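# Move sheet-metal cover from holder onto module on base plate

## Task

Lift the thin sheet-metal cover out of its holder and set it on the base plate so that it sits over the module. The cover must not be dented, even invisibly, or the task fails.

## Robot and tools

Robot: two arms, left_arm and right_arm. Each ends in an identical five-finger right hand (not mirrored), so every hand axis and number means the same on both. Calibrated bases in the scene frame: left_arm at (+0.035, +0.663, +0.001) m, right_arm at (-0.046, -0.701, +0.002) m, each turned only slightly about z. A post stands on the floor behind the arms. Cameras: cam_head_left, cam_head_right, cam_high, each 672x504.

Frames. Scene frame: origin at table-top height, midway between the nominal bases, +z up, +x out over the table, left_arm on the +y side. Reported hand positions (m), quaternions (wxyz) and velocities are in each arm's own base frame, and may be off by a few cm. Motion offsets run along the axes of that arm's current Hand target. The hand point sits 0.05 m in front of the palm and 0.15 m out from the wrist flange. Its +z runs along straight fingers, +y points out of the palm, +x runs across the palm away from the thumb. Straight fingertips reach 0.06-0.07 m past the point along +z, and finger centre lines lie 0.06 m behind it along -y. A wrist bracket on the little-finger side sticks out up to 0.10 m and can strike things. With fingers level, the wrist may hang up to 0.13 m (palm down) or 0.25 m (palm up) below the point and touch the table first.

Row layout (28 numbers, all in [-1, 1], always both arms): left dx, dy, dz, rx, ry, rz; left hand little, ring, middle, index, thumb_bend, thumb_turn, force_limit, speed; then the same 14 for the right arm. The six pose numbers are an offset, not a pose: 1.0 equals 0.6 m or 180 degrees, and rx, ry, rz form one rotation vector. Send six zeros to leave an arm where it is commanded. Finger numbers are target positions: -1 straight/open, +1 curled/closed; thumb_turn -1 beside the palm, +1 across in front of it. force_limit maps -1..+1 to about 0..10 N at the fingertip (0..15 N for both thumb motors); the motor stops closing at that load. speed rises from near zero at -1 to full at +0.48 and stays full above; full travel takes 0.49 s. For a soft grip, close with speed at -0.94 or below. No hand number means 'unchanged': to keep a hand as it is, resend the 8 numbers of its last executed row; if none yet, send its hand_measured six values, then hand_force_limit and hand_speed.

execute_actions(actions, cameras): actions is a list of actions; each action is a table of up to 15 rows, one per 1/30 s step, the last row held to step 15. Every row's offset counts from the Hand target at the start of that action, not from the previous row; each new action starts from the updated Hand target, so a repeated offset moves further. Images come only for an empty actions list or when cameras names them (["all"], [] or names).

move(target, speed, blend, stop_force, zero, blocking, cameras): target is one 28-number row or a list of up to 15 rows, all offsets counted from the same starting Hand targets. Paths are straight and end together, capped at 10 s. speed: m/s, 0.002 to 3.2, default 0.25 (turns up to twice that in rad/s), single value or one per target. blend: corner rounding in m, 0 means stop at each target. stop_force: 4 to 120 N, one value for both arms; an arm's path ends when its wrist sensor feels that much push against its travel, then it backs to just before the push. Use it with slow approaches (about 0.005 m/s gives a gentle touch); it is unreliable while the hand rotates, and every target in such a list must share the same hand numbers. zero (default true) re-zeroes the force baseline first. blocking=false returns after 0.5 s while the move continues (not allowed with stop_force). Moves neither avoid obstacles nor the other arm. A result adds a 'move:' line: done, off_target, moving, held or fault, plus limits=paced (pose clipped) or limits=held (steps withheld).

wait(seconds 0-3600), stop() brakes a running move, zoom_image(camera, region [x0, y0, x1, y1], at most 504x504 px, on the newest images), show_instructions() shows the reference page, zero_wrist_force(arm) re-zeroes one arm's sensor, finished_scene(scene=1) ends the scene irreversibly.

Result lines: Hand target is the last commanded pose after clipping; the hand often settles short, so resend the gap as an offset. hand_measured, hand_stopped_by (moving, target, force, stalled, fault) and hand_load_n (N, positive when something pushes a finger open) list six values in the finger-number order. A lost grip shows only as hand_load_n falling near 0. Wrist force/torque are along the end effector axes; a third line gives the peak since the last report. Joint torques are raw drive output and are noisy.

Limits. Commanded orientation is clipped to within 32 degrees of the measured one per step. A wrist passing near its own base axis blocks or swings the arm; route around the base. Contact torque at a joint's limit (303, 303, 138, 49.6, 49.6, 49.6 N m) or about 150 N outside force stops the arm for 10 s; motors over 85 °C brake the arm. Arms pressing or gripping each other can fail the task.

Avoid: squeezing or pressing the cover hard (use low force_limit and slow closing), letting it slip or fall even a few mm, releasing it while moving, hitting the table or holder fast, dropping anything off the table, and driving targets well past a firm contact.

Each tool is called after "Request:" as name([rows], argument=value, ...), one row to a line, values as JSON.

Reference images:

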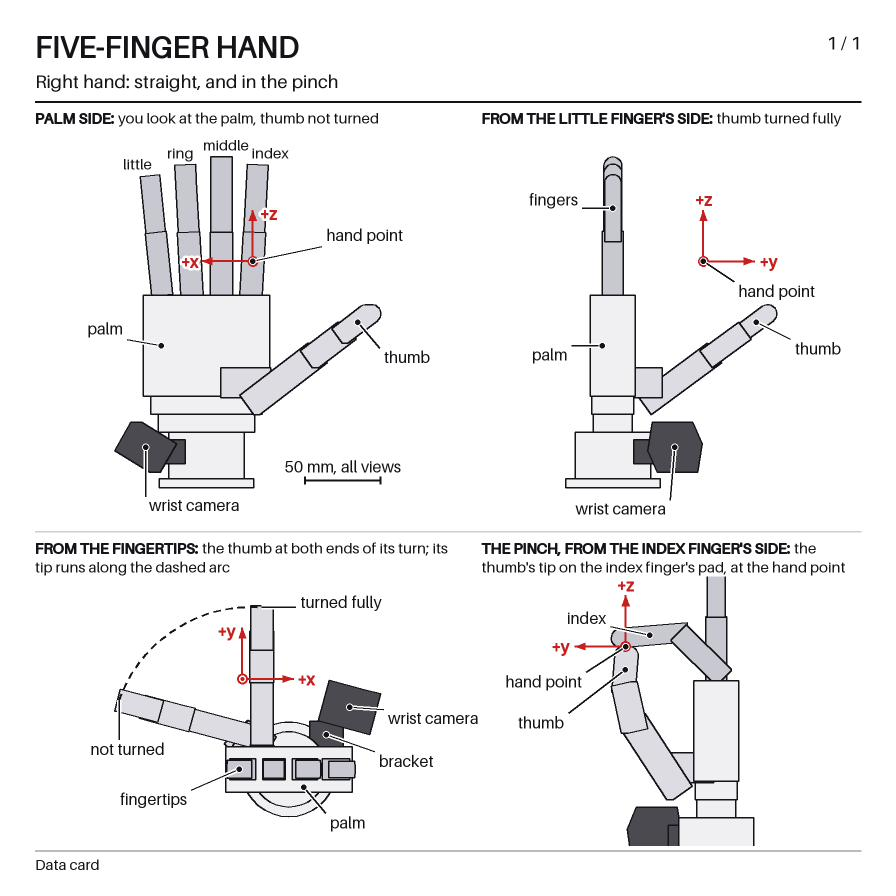

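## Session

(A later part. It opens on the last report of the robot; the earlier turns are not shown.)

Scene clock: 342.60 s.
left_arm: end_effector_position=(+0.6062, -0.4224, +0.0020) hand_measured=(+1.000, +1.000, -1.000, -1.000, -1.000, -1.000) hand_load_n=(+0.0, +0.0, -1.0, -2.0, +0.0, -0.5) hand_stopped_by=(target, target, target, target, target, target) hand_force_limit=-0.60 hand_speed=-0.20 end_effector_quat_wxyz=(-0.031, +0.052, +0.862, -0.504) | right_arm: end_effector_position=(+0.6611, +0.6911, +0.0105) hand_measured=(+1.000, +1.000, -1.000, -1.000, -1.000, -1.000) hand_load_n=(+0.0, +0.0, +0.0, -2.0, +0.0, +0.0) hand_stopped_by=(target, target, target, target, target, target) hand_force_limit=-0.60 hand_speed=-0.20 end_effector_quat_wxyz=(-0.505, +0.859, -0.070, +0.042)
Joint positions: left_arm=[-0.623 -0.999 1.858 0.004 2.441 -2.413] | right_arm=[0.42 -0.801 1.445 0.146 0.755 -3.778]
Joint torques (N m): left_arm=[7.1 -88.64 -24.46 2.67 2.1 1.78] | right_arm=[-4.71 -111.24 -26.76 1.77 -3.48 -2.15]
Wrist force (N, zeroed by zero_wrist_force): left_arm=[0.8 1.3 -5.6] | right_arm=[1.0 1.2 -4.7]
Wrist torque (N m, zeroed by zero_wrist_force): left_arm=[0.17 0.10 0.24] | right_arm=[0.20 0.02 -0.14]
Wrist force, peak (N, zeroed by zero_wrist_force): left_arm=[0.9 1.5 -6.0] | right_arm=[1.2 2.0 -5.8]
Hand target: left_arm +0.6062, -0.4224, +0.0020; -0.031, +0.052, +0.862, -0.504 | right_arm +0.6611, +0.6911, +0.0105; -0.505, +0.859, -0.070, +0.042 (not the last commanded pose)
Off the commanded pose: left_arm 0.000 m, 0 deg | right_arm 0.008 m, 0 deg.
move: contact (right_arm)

Request:
execute_actions(actions=[], cameras=["all"])

Request:
zoom_image(camera="cam_high", region=[355, 185, 400, 225])

Request:
zoom_image(camera="cam_head_right", region=[320, 240, 370, 290])

Request:
zoom_image(camera="cam_head_left", region=[320, 240, 370, 290])

Scene clock: 343.43 s.
left_arm: end_effector_position=(+0.6062, -0.4224, +0.0020) hand_measured=(+1.000, +1.000, -1.000, -1.000, -1.000, -1.000) hand_load_n=(+0.0, +0.0, -0.5, -1.5, +0.0, +0.0) hand_stopped_by=(target, target, target, target, target, target) hand_force_limit=-0.60 hand_speed=-0.20 end_effector_quat_wxyz=(-0.031, +0.052, +0.862, -0.504) | right_arm: end_effector_position=(+0.6611, +0.6911, +0.0105) hand_measured=(+1.000, +1.000, -1.000, -1.000, -1.000, -1.000) hand_load_n=(+0.0, +0.0, +0.0, -2.0, +0.0, -0.5) hand_stopped_by=(target, target, target, target, target, target) hand_force_limit=-0.60 hand_speed=-0.20 end_effector_quat_wxyz=(-0.505, +0.859, -0.070, +0.042)
Joint positions: left_arm=[-0.623 -0.999 1.858 0.004 2.441 -2.413] | right_arm=[0.42 -0.801 1.445 0.146 0.755 -3.778]
Joint velocities: within noise
Joint torques (N m): left_arm=[7.76 -87.66 -25.15 2.89 2.06 1.44] | right_arm=[-5.06 -115.48 -26.21 2.2 -3.43 -2.3]
Motor temperatures (°C): left_arm=[30 28 34 40 36 40] | right_arm=[34 27 39 32 37 29]
Wrist force (N, zeroed by zero_wrist_force): left_arm=[1.3 1.8 -5.4] | right_arm=[0.9 1.3 -4.8]
Wrist torque (N m, zeroed by zero_wrist_force): left_arm=[0.23 0.01 0.29] | right_arm=[0.21 0.04 -0.14]
Wrist force, peak (N, zeroed by zero_wrist_force): left_arm=[0.7 1.3 -5.9] | right_arm=[1.1 1.3 -5.1]
Hand target: left_arm +0.6062, -0.4224, +0.0020; -0.031, +0.052, +0.862, -0.504 | right_arm +0.6611, +0.6911, +0.0105; -0.505, +0.859, -0.070, +0.042 (not the last commanded pose)
Off the commanded pose: left_arm 0.000 m, 0 deg | right_arm 0.008 m, 0 deg.

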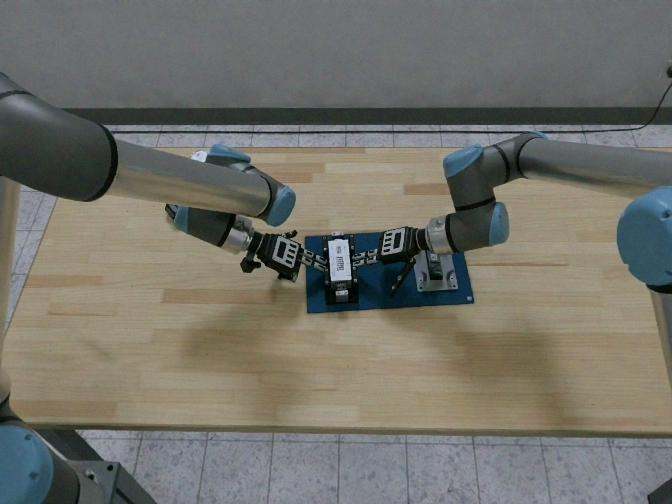

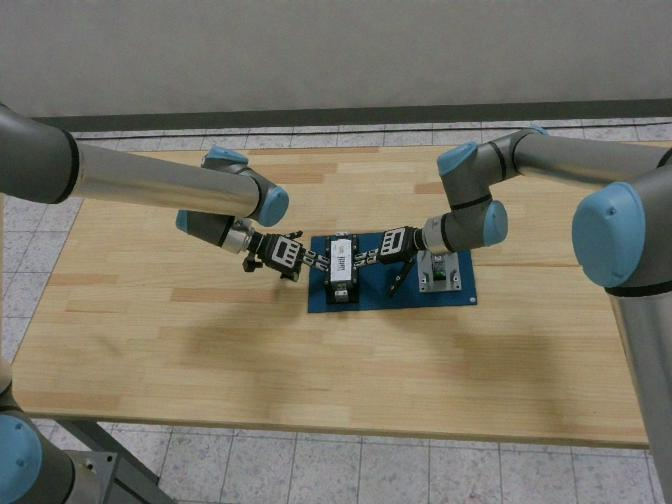

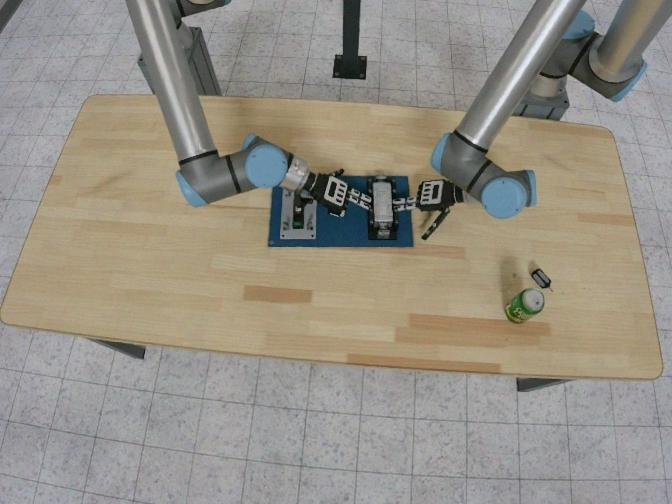

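Scaled by 11.200 from the camera's image (finer frame: 960x720).

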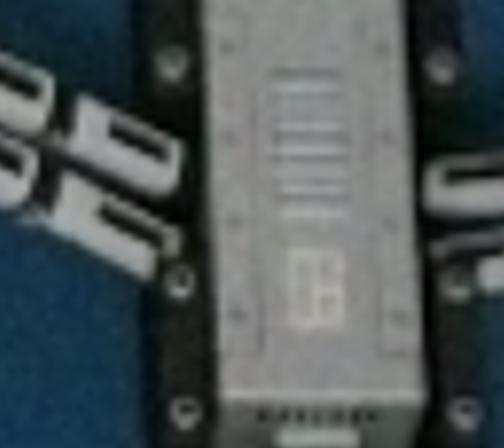

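Scaled by 10.080 from the camera's image (finer frame: 960x720).

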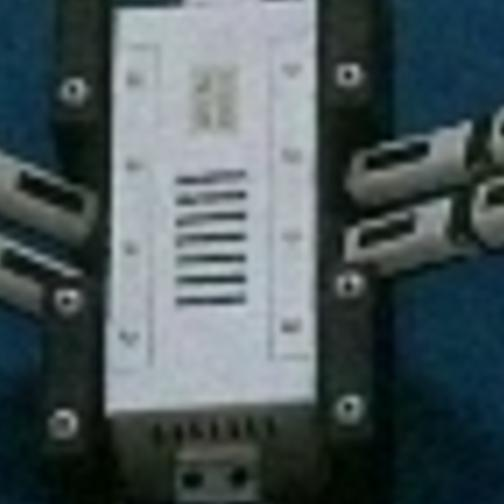

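Scaled by 10.080 from the camera's image (finer frame: 960x720).

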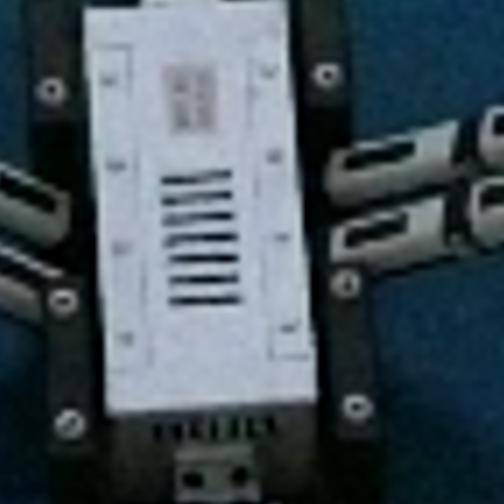

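Request:
move([
  [0,0,0,0,0,0,1,1,-1,-1,-1,-1,-0.6,-0.2,0.0007,0.0016,-0.00284,0,0,0,1,1,-1,-1,-1,-1,-0.6,-0.2],
  [0,0,0,0,0,0,1,1,-1,-1,-1,-1,-0.6,-0.2,0.0007,0.00741,0.00042,0,0,0,1,1,-1,-1,-1,-1,-0.6,-0.2],
], speed=0.02)

Request:
zero_wrist_force(arm="right_arm")

Request:
move(target=[0,0,0,0,0,0,1,1,-1,-1,-1,-1,-0.6,-0.2,-0.00348,-0.00797,0.01421,0,0,0,1,1,-1,-1,-1,-1,-0.6,-0.2], speed=0.004, stop_force=6)

Scene clock: 348.07 s.
left_arm: end_effector_position=(+0.6062, -0.4224, +0.0020) hand_measured=(+1.000, +1.000, -1.000, -1.000, -1.000, -1.000) hand_load_n=(+0.0, +0.0, -1.0, -1.5, +0.0, +0.0) hand_stopped_by=(target, target, target, target, target, target) hand_force_limit=-0.60 hand_speed=-0.20 end_effector_quat_wxyz=(-0.031, +0.052, +0.862, -0.504) | right_arm: end_effector_position=(+0.6612, +0.6890, +0.0064) hand_measured=(+1.000, +1.000, -1.000, -1.000, -1.000, -1.000) hand_load_n=(+0.0, +0.5, +0.0, +0.0, -0.5, +0.0) hand_stopped_by=(target, target, target, target, target, target) hand_force_limit=-0.60 hand_speed=-0.20 end_effector_quat_wxyz=(-0.505, +0.859, -0.070, +0.042)
Joint positions: left_arm=[-0.623 -0.999 1.858 0.004 2.441 -2.413] | right_arm=[0.418 -0.798 1.449 0.141 0.753 -3.78]
Joint torques (N m): left_arm=[6.76 -88.02 -26.25 2.88 2.18 1.53] | right_arm=[6.62 -107.26 -31.87 2.07 1.64 1.87]
Wrist force (N, zeroed by zero_wrist_force): left_arm=[0.7 2.1 -5.4] | right_arm=[-2.1 -0.3 -1.2]
Wrist torque (N m, zeroed by zero_wrist_force): left_arm=[0.22 0.10 0.25] | right_arm=[0.11 -0.04 -0.12]
Wrist force, peak (N, zeroed by zero_wrist_force): left_arm=[1.1 1.6 -6.0] | right_arm=[1.1 1.4 -5.1]
Hand target: left_arm +0.6062, -0.4224, +0.0020; -0.031, +0.052, +0.862, -0.504 | right_arm +0.6612, +0.6891, +0.0065; -0.505, +0.859, -0.070, +0.042
Off the commanded pose: left_arm 0.000 m, 0 deg | right_arm 0.000 m, 0 deg.
move: done

Wrist force sensor zeroed.

Scene clock: 349.63 s.
left_arm: end_effector_position=(+0.6062, -0.4224, +0.0020) hand_measured=(+1.000, +1.000, -1.000, -1.000, -1.000, -1.000) hand_load_n=(+0.0, +0.0, -1.0, -1.5, +0.0, +0.0) hand_stopped_by=(target, target, target, target, target, target) hand_force_limit=-0.60 hand_speed=-0.20 end_effector_quat_wxyz=(-0.031, +0.052, +0.862, -0.504) | right_arm: end_effector_position=(+0.6611, +0.6912, +0.0065) hand_measured=(+1.000, +1.000, -1.000, -1.000, -1.000, -1.000) hand_load_n=(+0.0, +0.0, +0.0, -2.0, +0.0, +0.0) hand_stopped_by=(target, target, target, target, target, target) hand_force_limit=-0.60 hand_speed=-0.20 end_effector_quat_wxyz=(-0.505, +0.859, -0.070, +0.042)
Joint positions: left_arm=[-0.623 -0.999 1.858 0.004 2.441 -2.413] | right_arm=[0.42 -0.797 1.446 0.141 0.755 -3.778]
Joint torques (N m): left_arm=[5.5 -88.17 -26.07 2.82 2.12 1.39] | right_arm=[-3.88 -113.18 -26.68 2.08 -3.21 -2.2]
Wrist force (N, zeroed by zero_wrist_force): left_arm=[0.7 1.6 -4.6] | right_arm=[2.9 1.7 -4.6]
Wrist torque (N m, zeroed by zero_wrist_force): left_arm=[0.10 0.09 0.24] | right_arm=[0.12 0.10 -0.04]
Wrist force, peak (N, zeroed by zero_wrist_force): left_arm=[0.7 1.7 -5.6] | right_arm=[3.3 1.7 -5.9]
Hand target: left_arm +0.6062, -0.4224, +0.0020; -0.031, +0.052, +0.862, -0.504 | right_arm +0.6611, +0.6912, +0.0065; -0.505, +0.859, -0.070, +0.042 (not the last commanded pose)
Off the commanded pose: left_arm 0.000 m, 0 deg | right_arm 0.008 m, 0 deg.
move: contact (right_arm)

Request:
move(target=[-0.00139,-0.00319,0.00569,0,0,0,1,1,-1,-1,-1,-1,-0.6,-0.2,-0.00188,-0.00314,0.0056,0,0,0,1,1,-1,-1,-1,-1,-0.6,-0.2], speed=0.003, stop_force=12, zero=false)

Scene clock: 351.77 s.
left_arm: end_effector_position=(+0.6063, -0.4236, +0.0020) hand_measured=(+1.000, +1.000, -1.000, -1.000, -1.000, -1.000) hand_load_n=(+0.0, +0.0, -2.5, -3.5, +0.0, +0.0) hand_stopped_by=(target, target, target, target, target, target) hand_force_limit=-0.60 hand_speed=-0.20 end_effector_quat_wxyz=(-0.031, +0.052, +0.862, -0.504) | right_arm: end_effector_position=(+0.6610, +0.6919, +0.0066) hand_measured=(+1.000, +1.000, -1.000, -1.000, -1.000, -1.000) hand_load_n=(+0.0, +0.0, -1.0, -3.5, +0.0, +0.0) hand_stopped_by=(target, target, target, target, target, target) hand_force_limit=-0.60 hand_speed=-0.20 end_effector_quat_wxyz=(-0.505, +0.859, -0.070, +0.042)
Joint positions: left_arm=[-0.624 -0.999 1.857 0.003 2.44 -2.415] | right_arm=[0.421 -0.797 1.445 0.14 0.756 -3.777]
Joint torques (N m): left_arm=[7.15 -88.98 -20.87 1.56 2.59 1.78] | right_arm=[-0.88 -114.63 -27.33 1.42 -3.93 -2.06]
Wrist force (N, zeroed by zero_wrist_force): left_arm=[2.7 5.0 -12.5] | right_arm=[4.9 3.5 -9.8]
Wrist torque (N m, zeroed by zero_wrist_force): left_arm=[0.55 0.16 0.39] | right_arm=[0.36 0.21 0.08]
Wrist force, peak (N, zeroed by zero_wrist_force): left_arm=[2.7 4.7 -12.9] | right_arm=[5.5 3.4 -11.1]
Hand target: left_arm +0.6063, -0.4236, +0.0020; -0.031, +0.052, +0.862, -0.504 (not the last commanded pose) | right_arm +0.6610, +0.6919, +0.0066; -0.505, +0.859, -0.070, +0.042 (not the last commanded pose)
Off the commanded pose: left_arm 0.003 m, 0 deg | right_arm 0.003 m, 0 deg.
move: contact (left_arm, right_arm)

Request:
move(target=[-0.00139,-0.00319,0.00569,0,0,0,1,1,-1,-1,-1,-1,-0.6,-0.2,-0.00188,-0.00314,0.0056,0,0,0,1,1,-1,-1,-1,-1,-0.6,-0.2], speed=0.003, stop_force=20, zero=false)

Scene clock: 353.63 s.
left_arm: end_effector_position=(+0.6064, -0.4246, +0.0020) hand_measured=(+1.000, +1.000, -1.000, -1.000, -1.000, -1.000) hand_load_n=(+0.5, +0.0, -4.0, -5.0, +0.0, +0.0) hand_stopped_by=(target, target, target, target, target, target) hand_force_limit=-0.60 hand_speed=-0.20 end_effector_quat_wxyz=(-0.031, +0.052, +0.862, -0.504) | right_arm: end_effector_position=(+0.6609, +0.6930, +0.0067) hand_measured=(+1.000, +1.000, -1.000, -1.000, -1.000, -1.000) hand_load_n=(+0.5, +0.0, -1.5, -4.5, +0.0, +0.0) hand_stopped_by=(target, target, target, target, target, target) hand_force_limit=-0.60 hand_speed=-0.20 end_effector_quat_wxyz=(-0.505, +0.859, -0.070, +0.042)
Joint positions: left_arm=[-0.626 -0.999 1.856 0.002 2.439 -2.417] | right_arm=[0.423 -0.796 1.444 0.14 0.757 -3.775]
Joint torques (N m): left_arm=[2.5 -88.24 -23.55 0.51 2.52 1.82] | right_arm=[7.41 -110.02 -27.22 1.09 -4.83 -1.51]
Wrist force (N, zeroed by zero_wrist_force): left_arm=[4.0 5.9 -21.0] | right_arm=[7.4 5.3 -18.3]
Wrist torque (N m, zeroed by zero_wrist_force): left_arm=[0.77 0.34 0.43] | right_arm=[0.74 0.26 0.25]
Wrist force, peak (N, zeroed by zero_wrist_force): left_arm=[4.4 6.4 -21.4] | right_arm=[7.6 5.4 -19.6]
Hand target: left_arm +0.6064, -0.4246, +0.0020; -0.031, +0.052, +0.862, -0.504 (not the last commanded pose) | right_arm +0.6609, +0.6930, +0.0067; -0.505, +0.859, -0.070, +0.043 (not the last commanded pose)
Off the commanded pose: left_arm 0.003 m, 0 deg | right_arm 0.003 m, 0 deg.
move: contact (left_arm, right_arm)

Request:
move(target=[0,-0.00291,-0.00163,0,0,0,1,1,-1,-1,-1,-1,-0.6,-0.2,0,-0.00291,-0.00163,0,0,0,1,1,-1,-1,-1,-1,-0.6,-0.2], speed=0.003)

Scene clock: 354.93 s.
left_arm: end_effector_position=(+0.6064, -0.4246, +0.0041) hand_measured=(+1.000, +1.000, -1.000, -1.000, -1.000, -1.000) hand_load_n=(+0.0, +0.0, -6.5, -8.0, +0.0, +0.0) hand_stopped_by=(target, target, target, target, target, target) hand_force_limit=-0.60 hand_speed=-0.20 end_effector_quat_wxyz=(-0.031, +0.052, +0.862, -0.504) | right_arm: end_effector_position=(+0.6609, +0.6930, +0.0087) hand_measured=(+1.000, +1.000, -1.000, -1.000, -1.000, -1.000) hand_load_n=(+0.0, +0.0, -3.5, -7.5, +0.0, +0.0) hand_stopped_by=(target, target, target, target, target, target) hand_force_limit=-0.60 hand_speed=-0.20 end_effector_quat_wxyz=(-0.505, +0.859, -0.070, +0.042)
Joint positions: left_arm=[-0.626 -1.001 1.856 0.006 2.439 -2.417] | right_arm=[0.423 -0.798 1.443 0.143 0.757 -3.775]
Joint torques (N m): left_arm=[3.25 -87.11 -45.69 0.46 2.49 1.33] | right_arm=[5 -115.06 -45.66 2.21 -4.6 -1.74]
Wrist force (N, zeroed by zero_wrist_force): left_arm=[3.5 10.9 -12.2] | right_arm=[6.7 9.4 -10.7]
Wrist torque (N m, zeroed by zero_wrist_force): left_arm=[0.06 0.30 0.43] | right_arm=[0.07 0.34 0.21]
Wrist force, peak (N, zeroed by zero_wrist_force): left_arm=[4.5 6.4 -21.0] | right_arm=[7.2 5.3 -18.7]
Hand target: left_arm +0.6064, -0.4246, +0.0040; -0.031, +0.052, +0.862, -0.504 | right_arm +0.6609, +0.6930, +0.0087; -0.505, +0.859, -0.070, +0.043
Off the commanded pose: left_arm 0.000 m, 0 deg | right_arm 0.000 m, 0 deg.
move: done

Request:
move(target=[-0.00042,-0.00241,0.00089,0,0,0,1,1,-1,-1,-1,-1,-0.6,-0.2,-0.00042,-0.00241,0.00089,0,0,0,1,1,-1,-1,-1,-1,-0.6,-0.2], speed=0.003)

Scene clock: 356.87 s.
left_arm: end_effector_position=(+0.6065, -0.4258, +0.0050) hand_measured=(+1.000, +1.000, -0.998, -0.998, -1.000, -1.000) hand_load_n=(+0.0, +0.0, -10.0, -11.0, +0.0, +0.0) hand_stopped_by=(target, target, target, target, target, target) hand_force_limit=-0.60 hand_speed=-0.20 end_effector_quat_wxyz=(-0.031, +0.052, +0.862, -0.504) | right_arm: end_effector_position=(+0.6609, +0.6942, +0.0097) hand_measured=(+1.000, +1.000, -1.000, -0.998, -1.000, -1.000) hand_load_n=(+0.0, +0.0, -5.0, -9.5, +0.0, -0.5) hand_stopped_by=(target, target, target, target, target, target) hand_force_limit=-0.60 hand_speed=-0.20 end_effector_quat_wxyz=(-0.505, +0.859, -0.070, +0.043)
Joint positions: left_arm=[-0.627 -1.002 1.855 0.006 2.438 -2.418] | right_arm=[0.424 -0.799 1.442 0.144 0.758 -3.774]
Joint torques (N m): left_arm=[-23.06 -94.67 -49.74 -0.9 1.89 -2.13] | right_arm=[23.84 -117.55 -45.25 1.76 -2.94 2.02]
Wrist force (N, zeroed by zero_wrist_force): left_arm=[5.8 15.6 -17.4] | right_arm=[8.9 12.3 -18.5]
Wrist torque (N m, zeroed by zero_wrist_force): left_arm=[0.02 0.43 0.58] | right_arm=[0.34 0.48 0.35]
Wrist force, peak (N, zeroed by zero_wrist_force): left_arm=[6.1 16.1 -17.2] | right_arm=[9.1 12.6 -18.5]
Hand target: left_arm +0.6065, -0.4258, +0.0050; -0.031, +0.052, +0.862, -0.504 | right_arm +0.6609, +0.6942, +0.0097; -0.505, +0.859, -0.070, +0.043
Off the commanded pose: left_arm 0.000 m, 0 deg | right_arm 0.000 m, 0 deg.
move: done

Request:
execute_actions(actions=[], cameras=["cam_high", "cam_head_left"])

Request:
zoom_image(camera="cam_high", region=[355, 185, 400, 225])

Request:
zoom_image(camera="cam_head_left", region=[320, 240, 370, 290])

Scene clock: 357.20 s.
left_arm: end_effector_position=(+0.6065, -0.4258, +0.0050) hand_measured=(+1.000, +1.000, -0.998, -0.998, -1.000, -1.000) hand_load_n=(+0.0, +0.0, -10.0, -11.0, +0.0, +0.0) hand_stopped_by=(target, target, target, target, target, target) hand_force_limit=-0.60 hand_speed=-0.20 end_effector_quat_wxyz=(-0.031, +0.052, +0.862, -0.504) | right_arm: end_effector_position=(+0.6609, +0.6942, +0.0097) hand_measured=(+1.000, +1.000, -1.000, -0.998, -1.000, -1.000) hand_load_n=(+0.0, +0.0, -5.5, -10.0, +0.0, +0.0) hand_stopped_by=(target, target, target, target, target, target) hand_force_limit=-0.60 hand_speed=-0.20 end_effector_quat_wxyz=(-0.505, +0.859, -0.070, +0.043)
Joint positions: left_arm=[-0.627 -1.002 1.855 0.006 2.438 -2.418] | right_arm=[0.424 -0.799 1.442 0.144 0.758 -3.774]
Joint velocities: within noise
Joint torques (N m): left_arm=[-25.38 -94.27 -50.35 -2.08 3 -1.35] | right_arm=[25.26 -118.35 -41.79 0.81 -3.95 0.84]
Motor temperatures (°C): left_arm=[30 28 34 40 36 40] | right_arm=[33 27 39 32 37 29]
Wrist force (N, zeroed by zero_wrist_force): left_arm=[5.5 15.9 -17.2] | right_arm=[8.9 12.5 -18.3]
Wrist torque (N m, zeroed by zero_wrist_force): left_arm=[0.03 0.47 0.56] | right_arm=[0.34 0.48 0.35]
Wrist force, peak (N, zeroed by zero_wrist_force): left_arm=[6.0 15.9 -17.9] | right_arm=[9.1 12.7 -18.2]
Hand target: left_arm +0.6065, -0.4258, +0.0050; -0.031, +0.052, +0.862, -0.504 | right_arm +0.6609, +0.6942, +0.0097; -0.505, +0.859, -0.070, +0.043
Off the commanded pose: left_arm 0.000 m, 0 deg | right_arm 0.000 m, 0 deg.
Images, in order (width x height): cam_head_left 672x504, cam_high 672x504.

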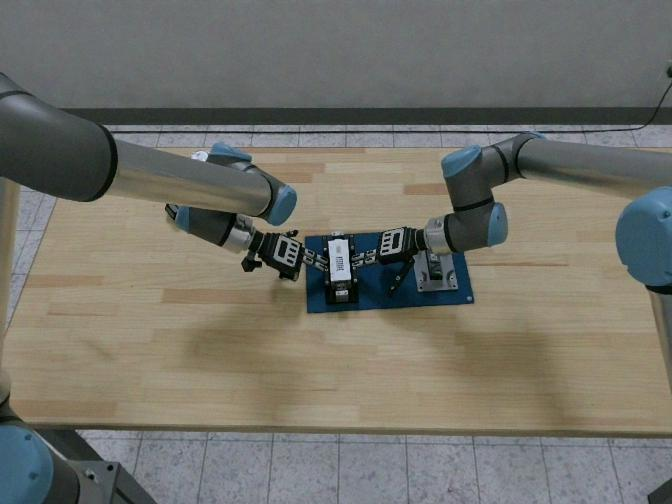

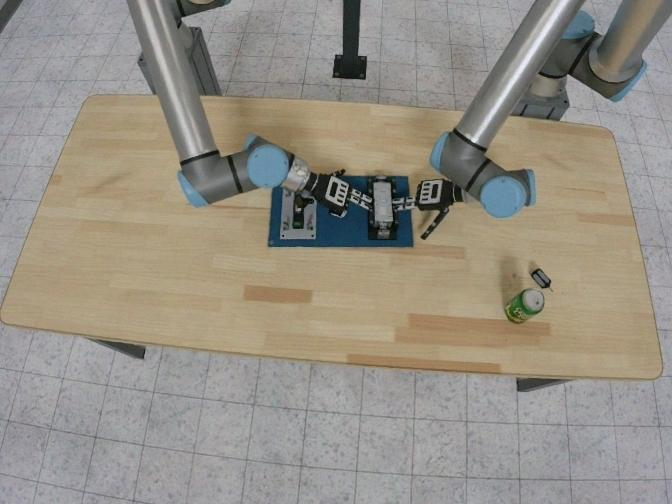

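Scaled by 11.200 from the camera's image (finer frame: 960x720).

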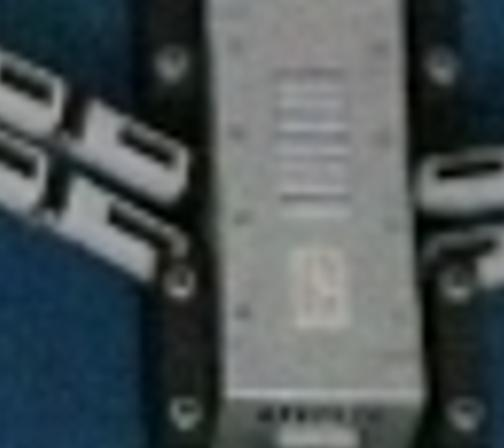

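Scaled by 10.080 from the camera's image (finer frame: 960x720).

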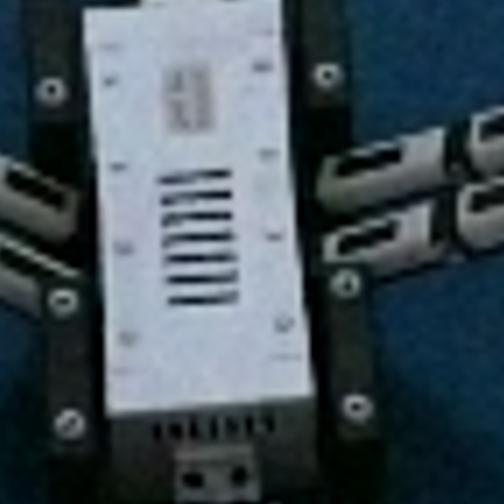

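Request:
zoom_image(camera="cam_high", region=[366, 175, 402, 225])

Request:
zoom_image(camera="cam_head_left", region=[322, 230, 362, 285])

Scaled by 10.080 from the camera's image (finer frame: 960x720).

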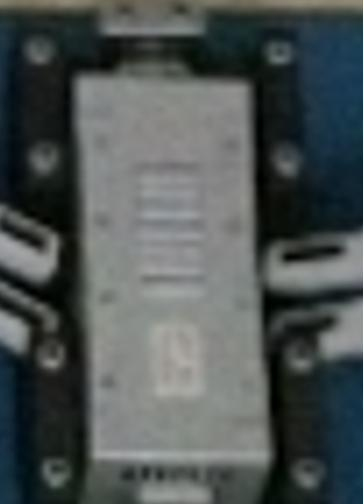

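Scaled by 9.164 from the camera's image (finer frame: 960x720).

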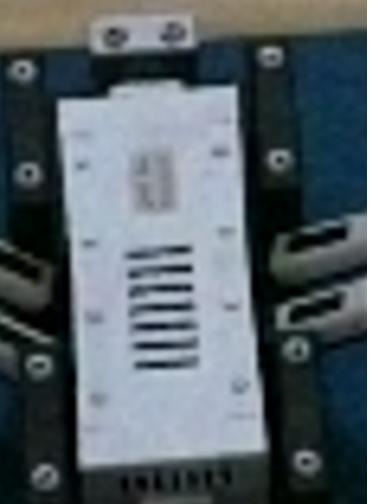

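Request:
move(target=[0.00104,0.00239,-0.00426,0,0,0,1,1,-1,-1,-1,-1,-0.6,-0.2,0.00104,0.00239,-0.00426,0,0,0,1,1,-1,-1,-1,-1,-0.6,-0.2], speed=0.01, cameras=["all"])

Request:
zoom_image(camera="cam_high", region=[355, 185, 400, 225])

Request:
zoom_image(camera="cam_head_left", region=[320, 240, 370, 290])

Scene clock: 359.37 s.
left_arm: end_effector_position=(+0.6062, -0.4228, +0.0051) hand_measured=(+1.000, +1.000, -1.000, -1.000, -1.000, -1.000) hand_load_n=(+0.0, +0.0, -1.5, -3.5, +0.0, -0.5) hand_stopped_by=(target, target, target, target, target, target) hand_force_limit=-0.60 hand_speed=-0.20 end_effector_quat_wxyz=(-0.031, +0.052, +0.861, -0.504) | right_arm: end_effector_position=(+0.6610, +0.6912, +0.0097) hand_measured=(+1.000, +1.000, -1.000, -1.000, -1.000, -1.000) hand_load_n=(+0.0, +0.0, -0.5, -3.0, +0.0, +0.0) hand_stopped_by=(target, target, target, target, target, target) hand_force_limit=-0.60 hand_speed=-0.20 end_effector_quat_wxyz=(-0.505, +0.859, -0.070, +0.042)
Joint positions: left_arm=[-0.623 -1.003 1.857 0.008 2.44 -2.414] | right_arm=[0.421 -0.801 1.446 0.144 0.755 -3.777]
Joint torques (N m): left_arm=[1.88 -85.48 -20.68 3.16 2.02 0.17] | right_arm=[6.77 -109.05 -33.91 3.98 -1.68 -0.66]
Wrist force (N, zeroed by zero_wrist_force): left_arm=[0.9 3.5 -4.4] | right_arm=[3.2 3.1 -2.6]
Wrist torque (N m, zeroed by zero_wrist_force): left_arm=[0.01 0.08 0.04] | right_arm=[-0.04 0.13 0.20]
Wrist force, peak (N, zeroed by zero_wrist_force): left_arm=[6.1 16.2 -17.6] | right_arm=[9.3 12.6 -18.7]
Hand target: left_arm +0.6062, -0.4228, +0.0050; -0.031, +0.052, +0.862, -0.504 | right_arm +0.6610, +0.6912, +0.0097; -0.505, +0.859, -0.070, +0.043
Off the commanded pose: left_arm 0.000 m, 0 deg | right_arm 0.000 m, 0 deg.
move: done

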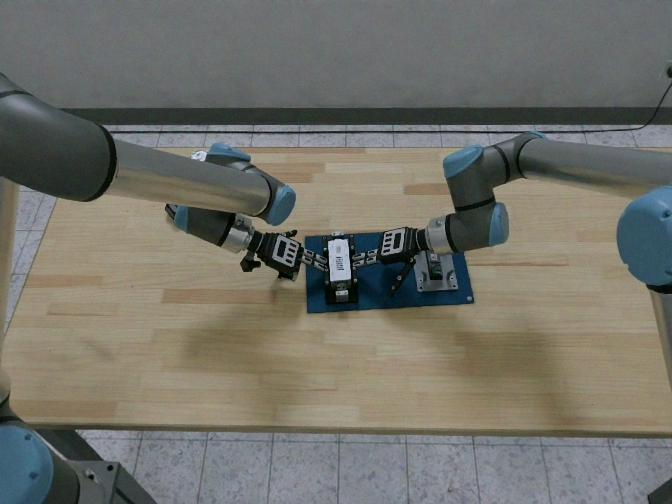

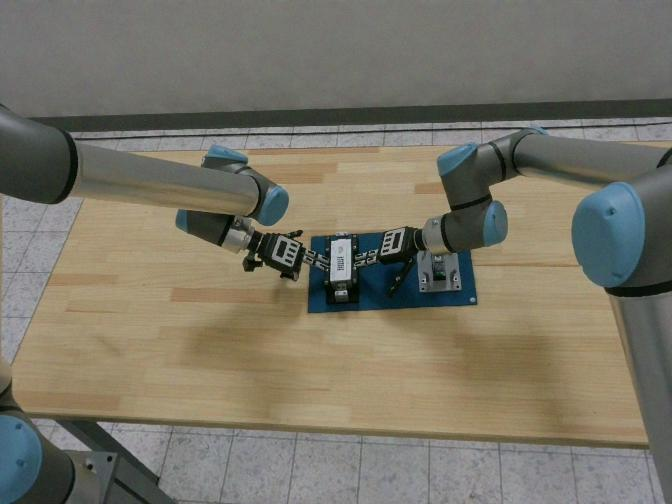

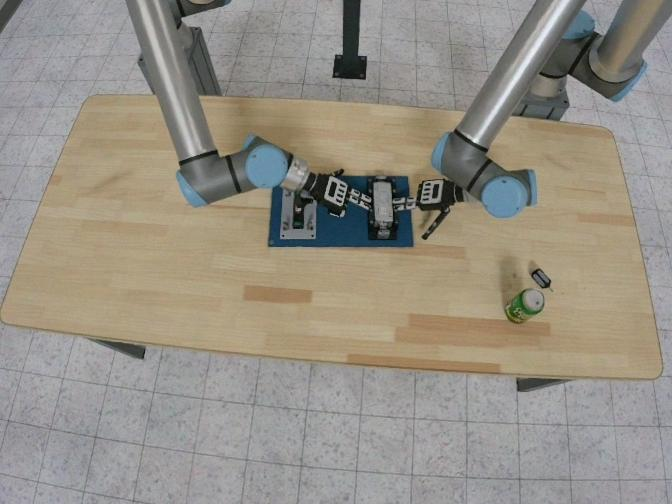

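Scaled by 11.200 from the camera's image (finer frame: 960x720).

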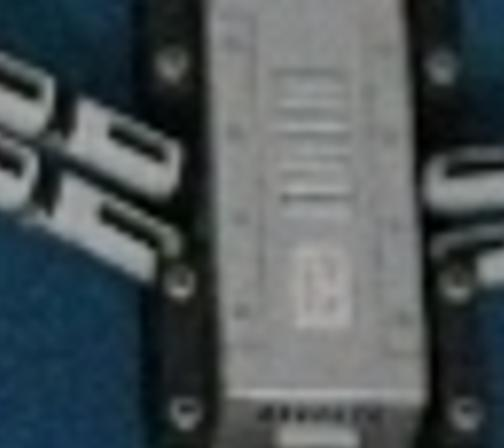

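Scaled by 10.080 from the camera's image (finer frame: 960x720).

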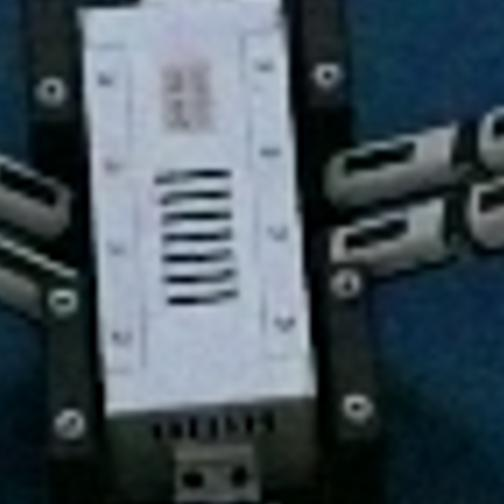

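Request:
move([
  [-0.00097,-0.00223,0.00398,0,0,0,1,1,-1,-1,-1,-1,-0.6,-0.2,-0.00097,-0.00223,0.00398,0,0,0,1,1,-1,-1,-1,-1,-0.6,-0.2],
  [-0.00125,-0.00723,0.00267,0,0,0,1,1,-1,-1,-1,-1,-0.6,-0.2,-0.00125,-0.00723,0.00267,0,0,0,1,1,-1,-1,-1,-1,-0.6,-0.2],
], speed=0.005, blend=0.0005)

Scene clock: 364.57 s.
left_arm: end_effector_position=(+0.6065, -0.4264, +0.0081) hand_measured=(+1.000, +1.000, -0.998, -0.998, -1.000, -1.000) hand_load_n=(+0.0, +0.0, -12.5, -13.0, +0.0, +0.0) hand_stopped_by=(target, target, target, target, target, target) hand_force_limit=-0.60 hand_speed=-0.20 end_effector_quat_wxyz=(-0.031, +0.052, +0.862, -0.504) | right_arm: end_effector_position=(+0.6608, +0.6948, +0.0127) hand_measured=(+1.000, +1.000, -1.000, -0.998, -1.000, -1.000) hand_load_n=(+0.0, +0.0, -7.0, -11.0, +0.0, +0.0) hand_stopped_by=(target, target, target, target, target, target) hand_force_limit=-0.60 hand_speed=-0.20 end_effector_quat_wxyz=(-0.505, +0.859, -0.070, +0.042)
Joint positions: left_arm=[-0.628 -1.006 1.853 0.011 2.437 -2.419] | right_arm=[0.425 -0.801 1.44 0.147 0.758 -3.773]
Joint torques (N m): left_arm=[-25.26 -88.57 -53.41 -2.04 2.44 -2.32] | right_arm=[26.3 -114.27 -45.86 1.06 -3.34 2.07]
Wrist force (N, zeroed by zero_wrist_force): left_arm=[5.9 19.7 -18.9] | right_arm=[9.7 14.3 -20.8]
Wrist torque (N m, zeroed by zero_wrist_force): left_arm=[0.02 0.57 0.61] | right_arm=[0.35 0.49 0.40]
Wrist force, peak (N, zeroed by zero_wrist_force): left_arm=[6.0 19.6 -19.2] | right_arm=[7.9 7.5 -28.0]
Hand target: left_arm +0.6065, -0.4264, +0.0080; -0.031, +0.052, +0.862, -0.504 | right_arm +0.6608, +0.6948, +0.0127; -0.505, +0.859, -0.070, +0.043
Off the commanded pose: left_arm 0.000 m, 0 deg | right_arm 0.000 m, 0 deg.
move: done

Request:
execute_actions(actions=[], cameras=["all"])

Request:
zoom_image(camera="cam_high", region=[355, 185, 400, 225])

Request:
zoom_image(camera="cam_head_left", region=[320, 240, 370, 290])

Request:
zoom_image(camera="cam_head_right", region=[320, 240, 370, 290])

Scene clock: 364.93 s.
left_arm: end_effector_position=(+0.6065, -0.4264, +0.0081) hand_measured=(+1.000, +1.000, -0.998, -0.998, -1.000, -1.000) hand_load_n=(+0.0, +0.0, -12.5, -13.5, +0.0, +0.0) hand_stopped_by=(target, target, target, target, target, target) hand_force_limit=-0.60 hand_speed=-0.20 end_effector_quat_wxyz=(-0.031, +0.052, +0.862, -0.504) | right_arm: end_effector_position=(+0.6608, +0.6948, +0.0127) hand_measured=(+1.000, +1.000, -1.000, -0.998, -1.000, -1.000) hand_load_n=(+0.0, +0.0, -7.0, -11.0, +0.0, +0.0) hand_stopped_by=(target, target, target, target, target, target) hand_force_limit=-0.60 hand_speed=-0.20 end_effector_quat_wxyz=(-0.505, +0.859, -0.070, +0.043)
Joint positions: left_arm=[-0.628 -1.006 1.853 0.011 2.437 -2.419] | right_arm=[0.425 -0.801 1.44 0.147 0.758 -3.773]
Joint velocities: within noise
Joint torques (N m): left_arm=[-23.65 -84.72 -50.97 -4.23 3.46 -1.32] | right_arm=[25.47 -113.96 -44.5 -0.58 -3.94 1.52]
Motor temperatures (°C): left_arm=[30 28 34 40 36 40] | right_arm=[33 27 39 32 37 29]
Wrist force (N, zeroed by zero_wrist_force): left_arm=[5.6 20.1 -18.7] | right_arm=[9.7 14.6 -20.9]
Wrist torque (N m, zeroed by zero_wrist_force): left_arm=[0.04 0.61 0.60] | right_arm=[0.38 0.50 0.41]
Wrist force, peak (N, zeroed by zero_wrist_force): left_arm=[6.1 20.0 -19.0] | right_arm=[9.9 14.4 -21.1]
Hand target: left_arm +0.6065, -0.4264, +0.0080; -0.031, +0.052, +0.862, -0.504 | right_arm +0.6608, +0.6948, +0.0127; -0.505, +0.859, -0.070, +0.043
Off the commanded pose: left_arm 0.000 m, 0 deg | right_arm 0.000 m, 0 deg.

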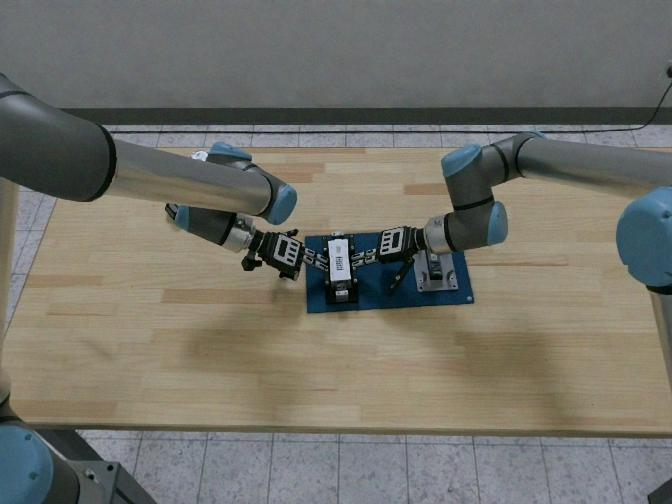

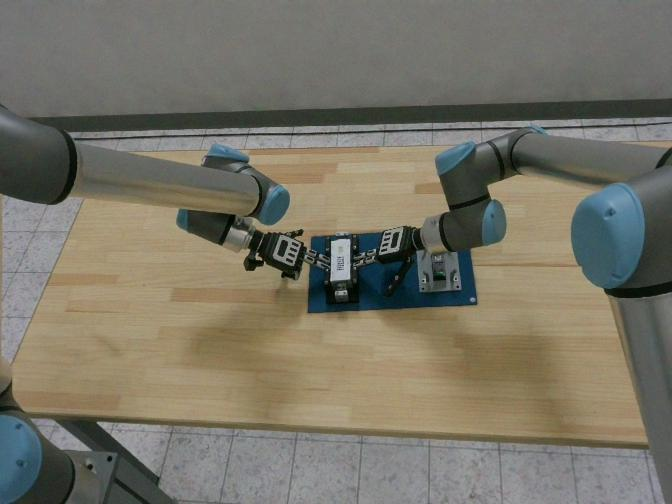

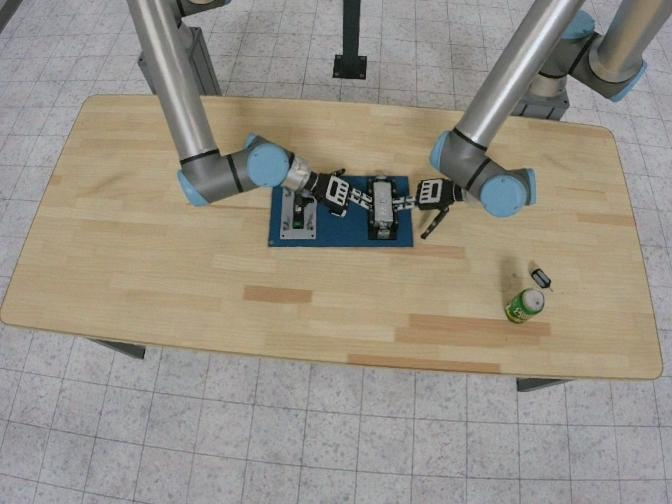

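Scaled by 11.200 from the camera's image (finer frame: 960x720).

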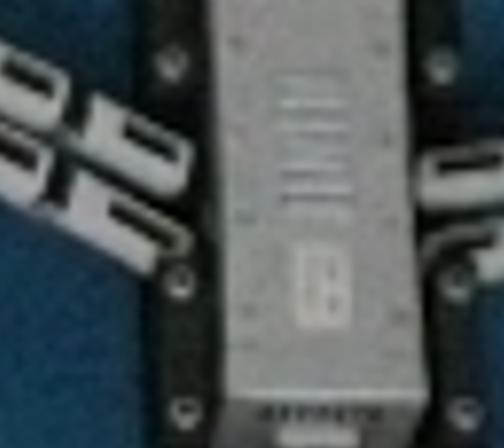

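Scaled by 10.080 from the camera's image (finer frame: 960x720).

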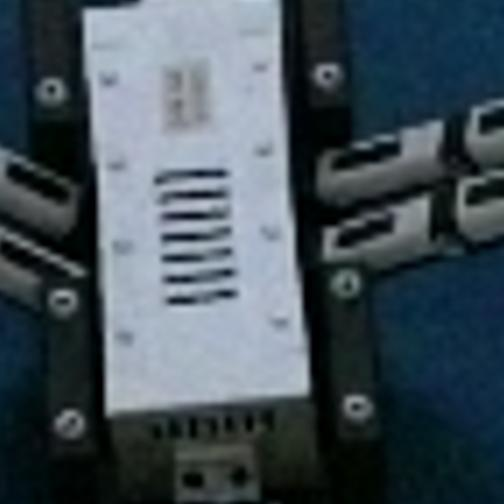

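Scaled by 10.080 from the camera's image (finer frame: 960x720).

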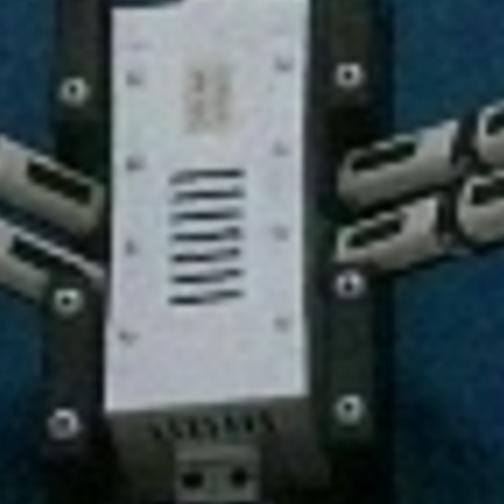

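Request:
move(target=[-0.00007,-0.00118,-0.00029,0,0,0,1,1,-1,-1,-1,-1,-0.6,-0.2,-0.00007,-0.00234,-0.00094,0,0,0,1,1,-1,-1,-1,-1,-0.6,-0.2], speed=0.004)

Scene clock: 373.77 s.
left_arm: end_effector_position=(+0.6065, -0.4265, +0.0087) hand_measured=(+1.000, +1.000, -0.998, -0.998, -1.000, -1.000) hand_load_n=(+0.0, +0.0, -13.0, -13.5, +0.0, +0.0) hand_stopped_by=(target, target, target, target, target, target) hand_force_limit=-0.60 hand_speed=-0.20 end_effector_quat_wxyz=(-0.031, +0.052, +0.862, -0.504) | right_arm: end_effector_position=(+0.6608, +0.6950, +0.0142) hand_measured=(+1.000, +1.000, -1.000, -0.998, -1.000, -1.000) hand_load_n=(+0.0, +0.5, -7.0, -11.0, +0.0, +0.0) hand_stopped_by=(target, target, target, target, target, target) hand_force_limit=-0.60 hand_speed=-0.20 end_effector_quat_wxyz=(-0.505, +0.859, -0.070, +0.042)
Joint positions: left_arm=[-0.628 -1.007 1.853 0.012 2.437 -2.42] | right_arm=[0.425 -0.803 1.439 0.149 0.758 -3.773]
Joint torques (N m): left_arm=[-27.38 -97.66 -54.07 -1.36 2.09 -2.69] | right_arm=[29.3 -114.99 -48.13 0.99 -3.03 2.37]
Wrist force (N, zeroed by zero_wrist_force): left_arm=[6.1 20.7 -19.8] | right_arm=[9.8 14.7 -21.8]
Wrist torque (N m, zeroed by zero_wrist_force): left_arm=[0.08 0.57 0.64] | right_arm=[0.45 0.52 0.41]
Wrist force, peak (N, zeroed by zero_wrist_force): left_arm=[6.1 20.7 -19.8] | right_arm=[9.8 14.7 -21.8]
Hand target: left_arm +0.6066, -0.4266, +0.0087; -0.031, +0.052, +0.862, -0.504 | right_arm +0.6608, +0.6950, +0.0142; -0.505, +0.859, -0.070, +0.043
Off the commanded pose: left_arm 0.000 m, 0 deg | right_arm 0.000 m, 0 deg.
move: done

Request:
execute_actions(actions=[], cameras=["all"])

Request:
zoom_image(camera="cam_high", region=[355, 185, 400, 225])

Request:
zoom_image(camera="cam_head_left", region=[320, 240, 370, 290])

Scene clock: 374.33 s.
left_arm: end_effector_position=(+0.6065, -0.4266, +0.0087) hand_measured=(+1.000, +1.000, -0.998, -0.998, -1.000, -1.000) hand_load_n=(+0.0, +0.0, -13.0, -13.5, +0.0, -0.5) hand_stopped_by=(target, target, target, target, target, target) hand_force_limit=-0.60 hand_speed=-0.20 end_effector_quat_wxyz=(-0.031, +0.052, +0.862, -0.504) | right_arm: end_effector_position=(+0.6608, +0.6950, +0.0142) hand_measured=(+1.000, +1.000, -1.000, -0.998, -1.000, -1.000) hand_load_n=(+0.0, +0.0, -7.0, -11.0, +0.0, +0.0) hand_stopped_by=(target, target, target, target, target, target) hand_force_limit=-0.60 hand_speed=-0.20 end_effector_quat_wxyz=(-0.505, +0.859, -0.070, +0.043)
Joint positions: left_arm=[-0.628 -1.007 1.853 0.012 2.437 -2.42] | right_arm=[0.425 -0.803 1.439 0.149 0.759 -3.773]
Joint velocities: within noise
Joint torques (N m): left_arm=[-28.24 -98.54 -54.44 -3.35 2.31 -2.96] | right_arm=[28.39 -112.36 -47.64 -0.68 -3.1 2.26]
Motor temperatures (°C): left_arm=[30 28 34 39 36 40] | right_arm=[33 27 39 32 37 29]
Wrist force (N, zeroed by zero_wrist_force): left_arm=[5.9 20.2 -20.1] | right_arm=[10.0 14.6 -21.9]
Wrist torque (N m, zeroed by zero_wrist_force): left_arm=[0.02 0.62 0.61] | right_arm=[0.45 0.50 0.43]
Wrist force, peak (N, zeroed by zero_wrist_force): left_arm=[6.2 20.7 -20.2] | right_arm=[9.9 14.4 -22.3]
Hand target: left_arm +0.6066, -0.4266, +0.0087; -0.031, +0.052, +0.862, -0.504 | right_arm +0.6608, +0.6950, +0.0142; -0.505, +0.859, -0.070, +0.043
Off the commanded pose: left_arm 0.000 m, 0 deg | right_arm 0.000 m, 0 deg.

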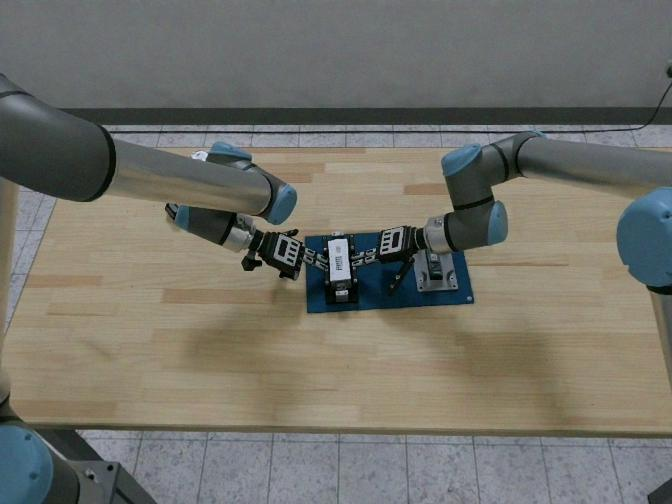

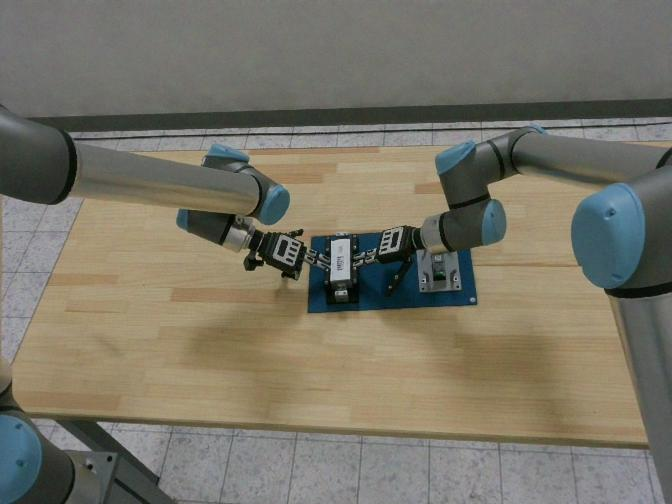

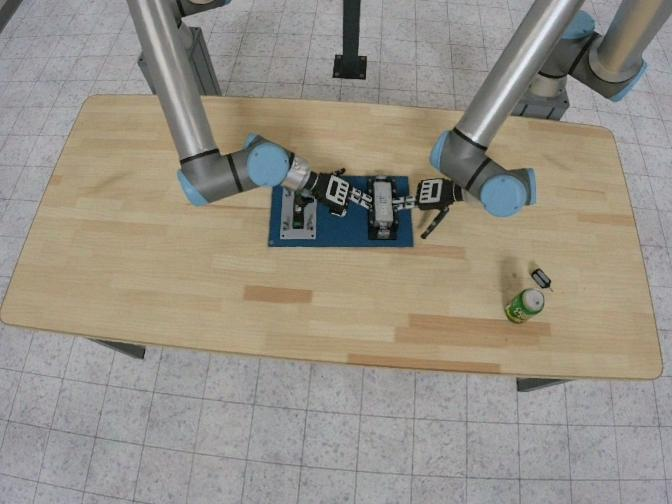

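Scaled by 11.200 from the camera's image (finer frame: 960x720).

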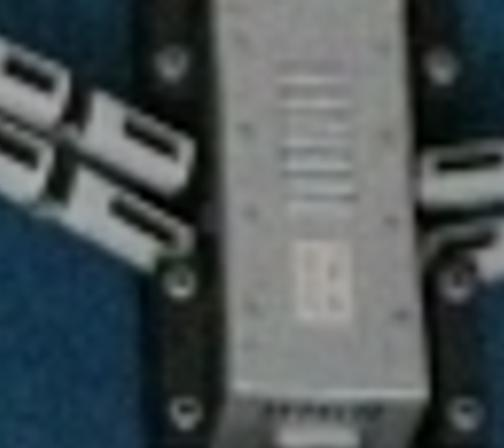

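Scaled by 10.080 from the camera's image (finer frame: 960x720).

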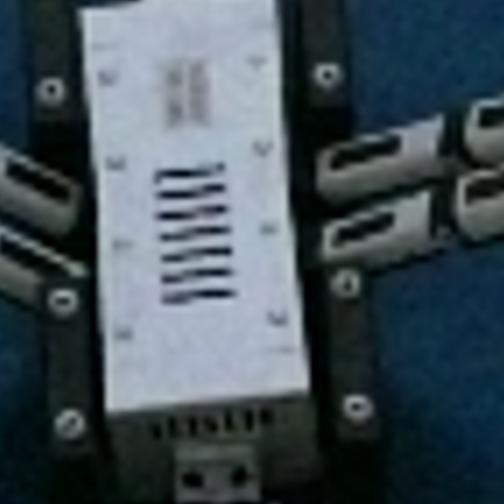

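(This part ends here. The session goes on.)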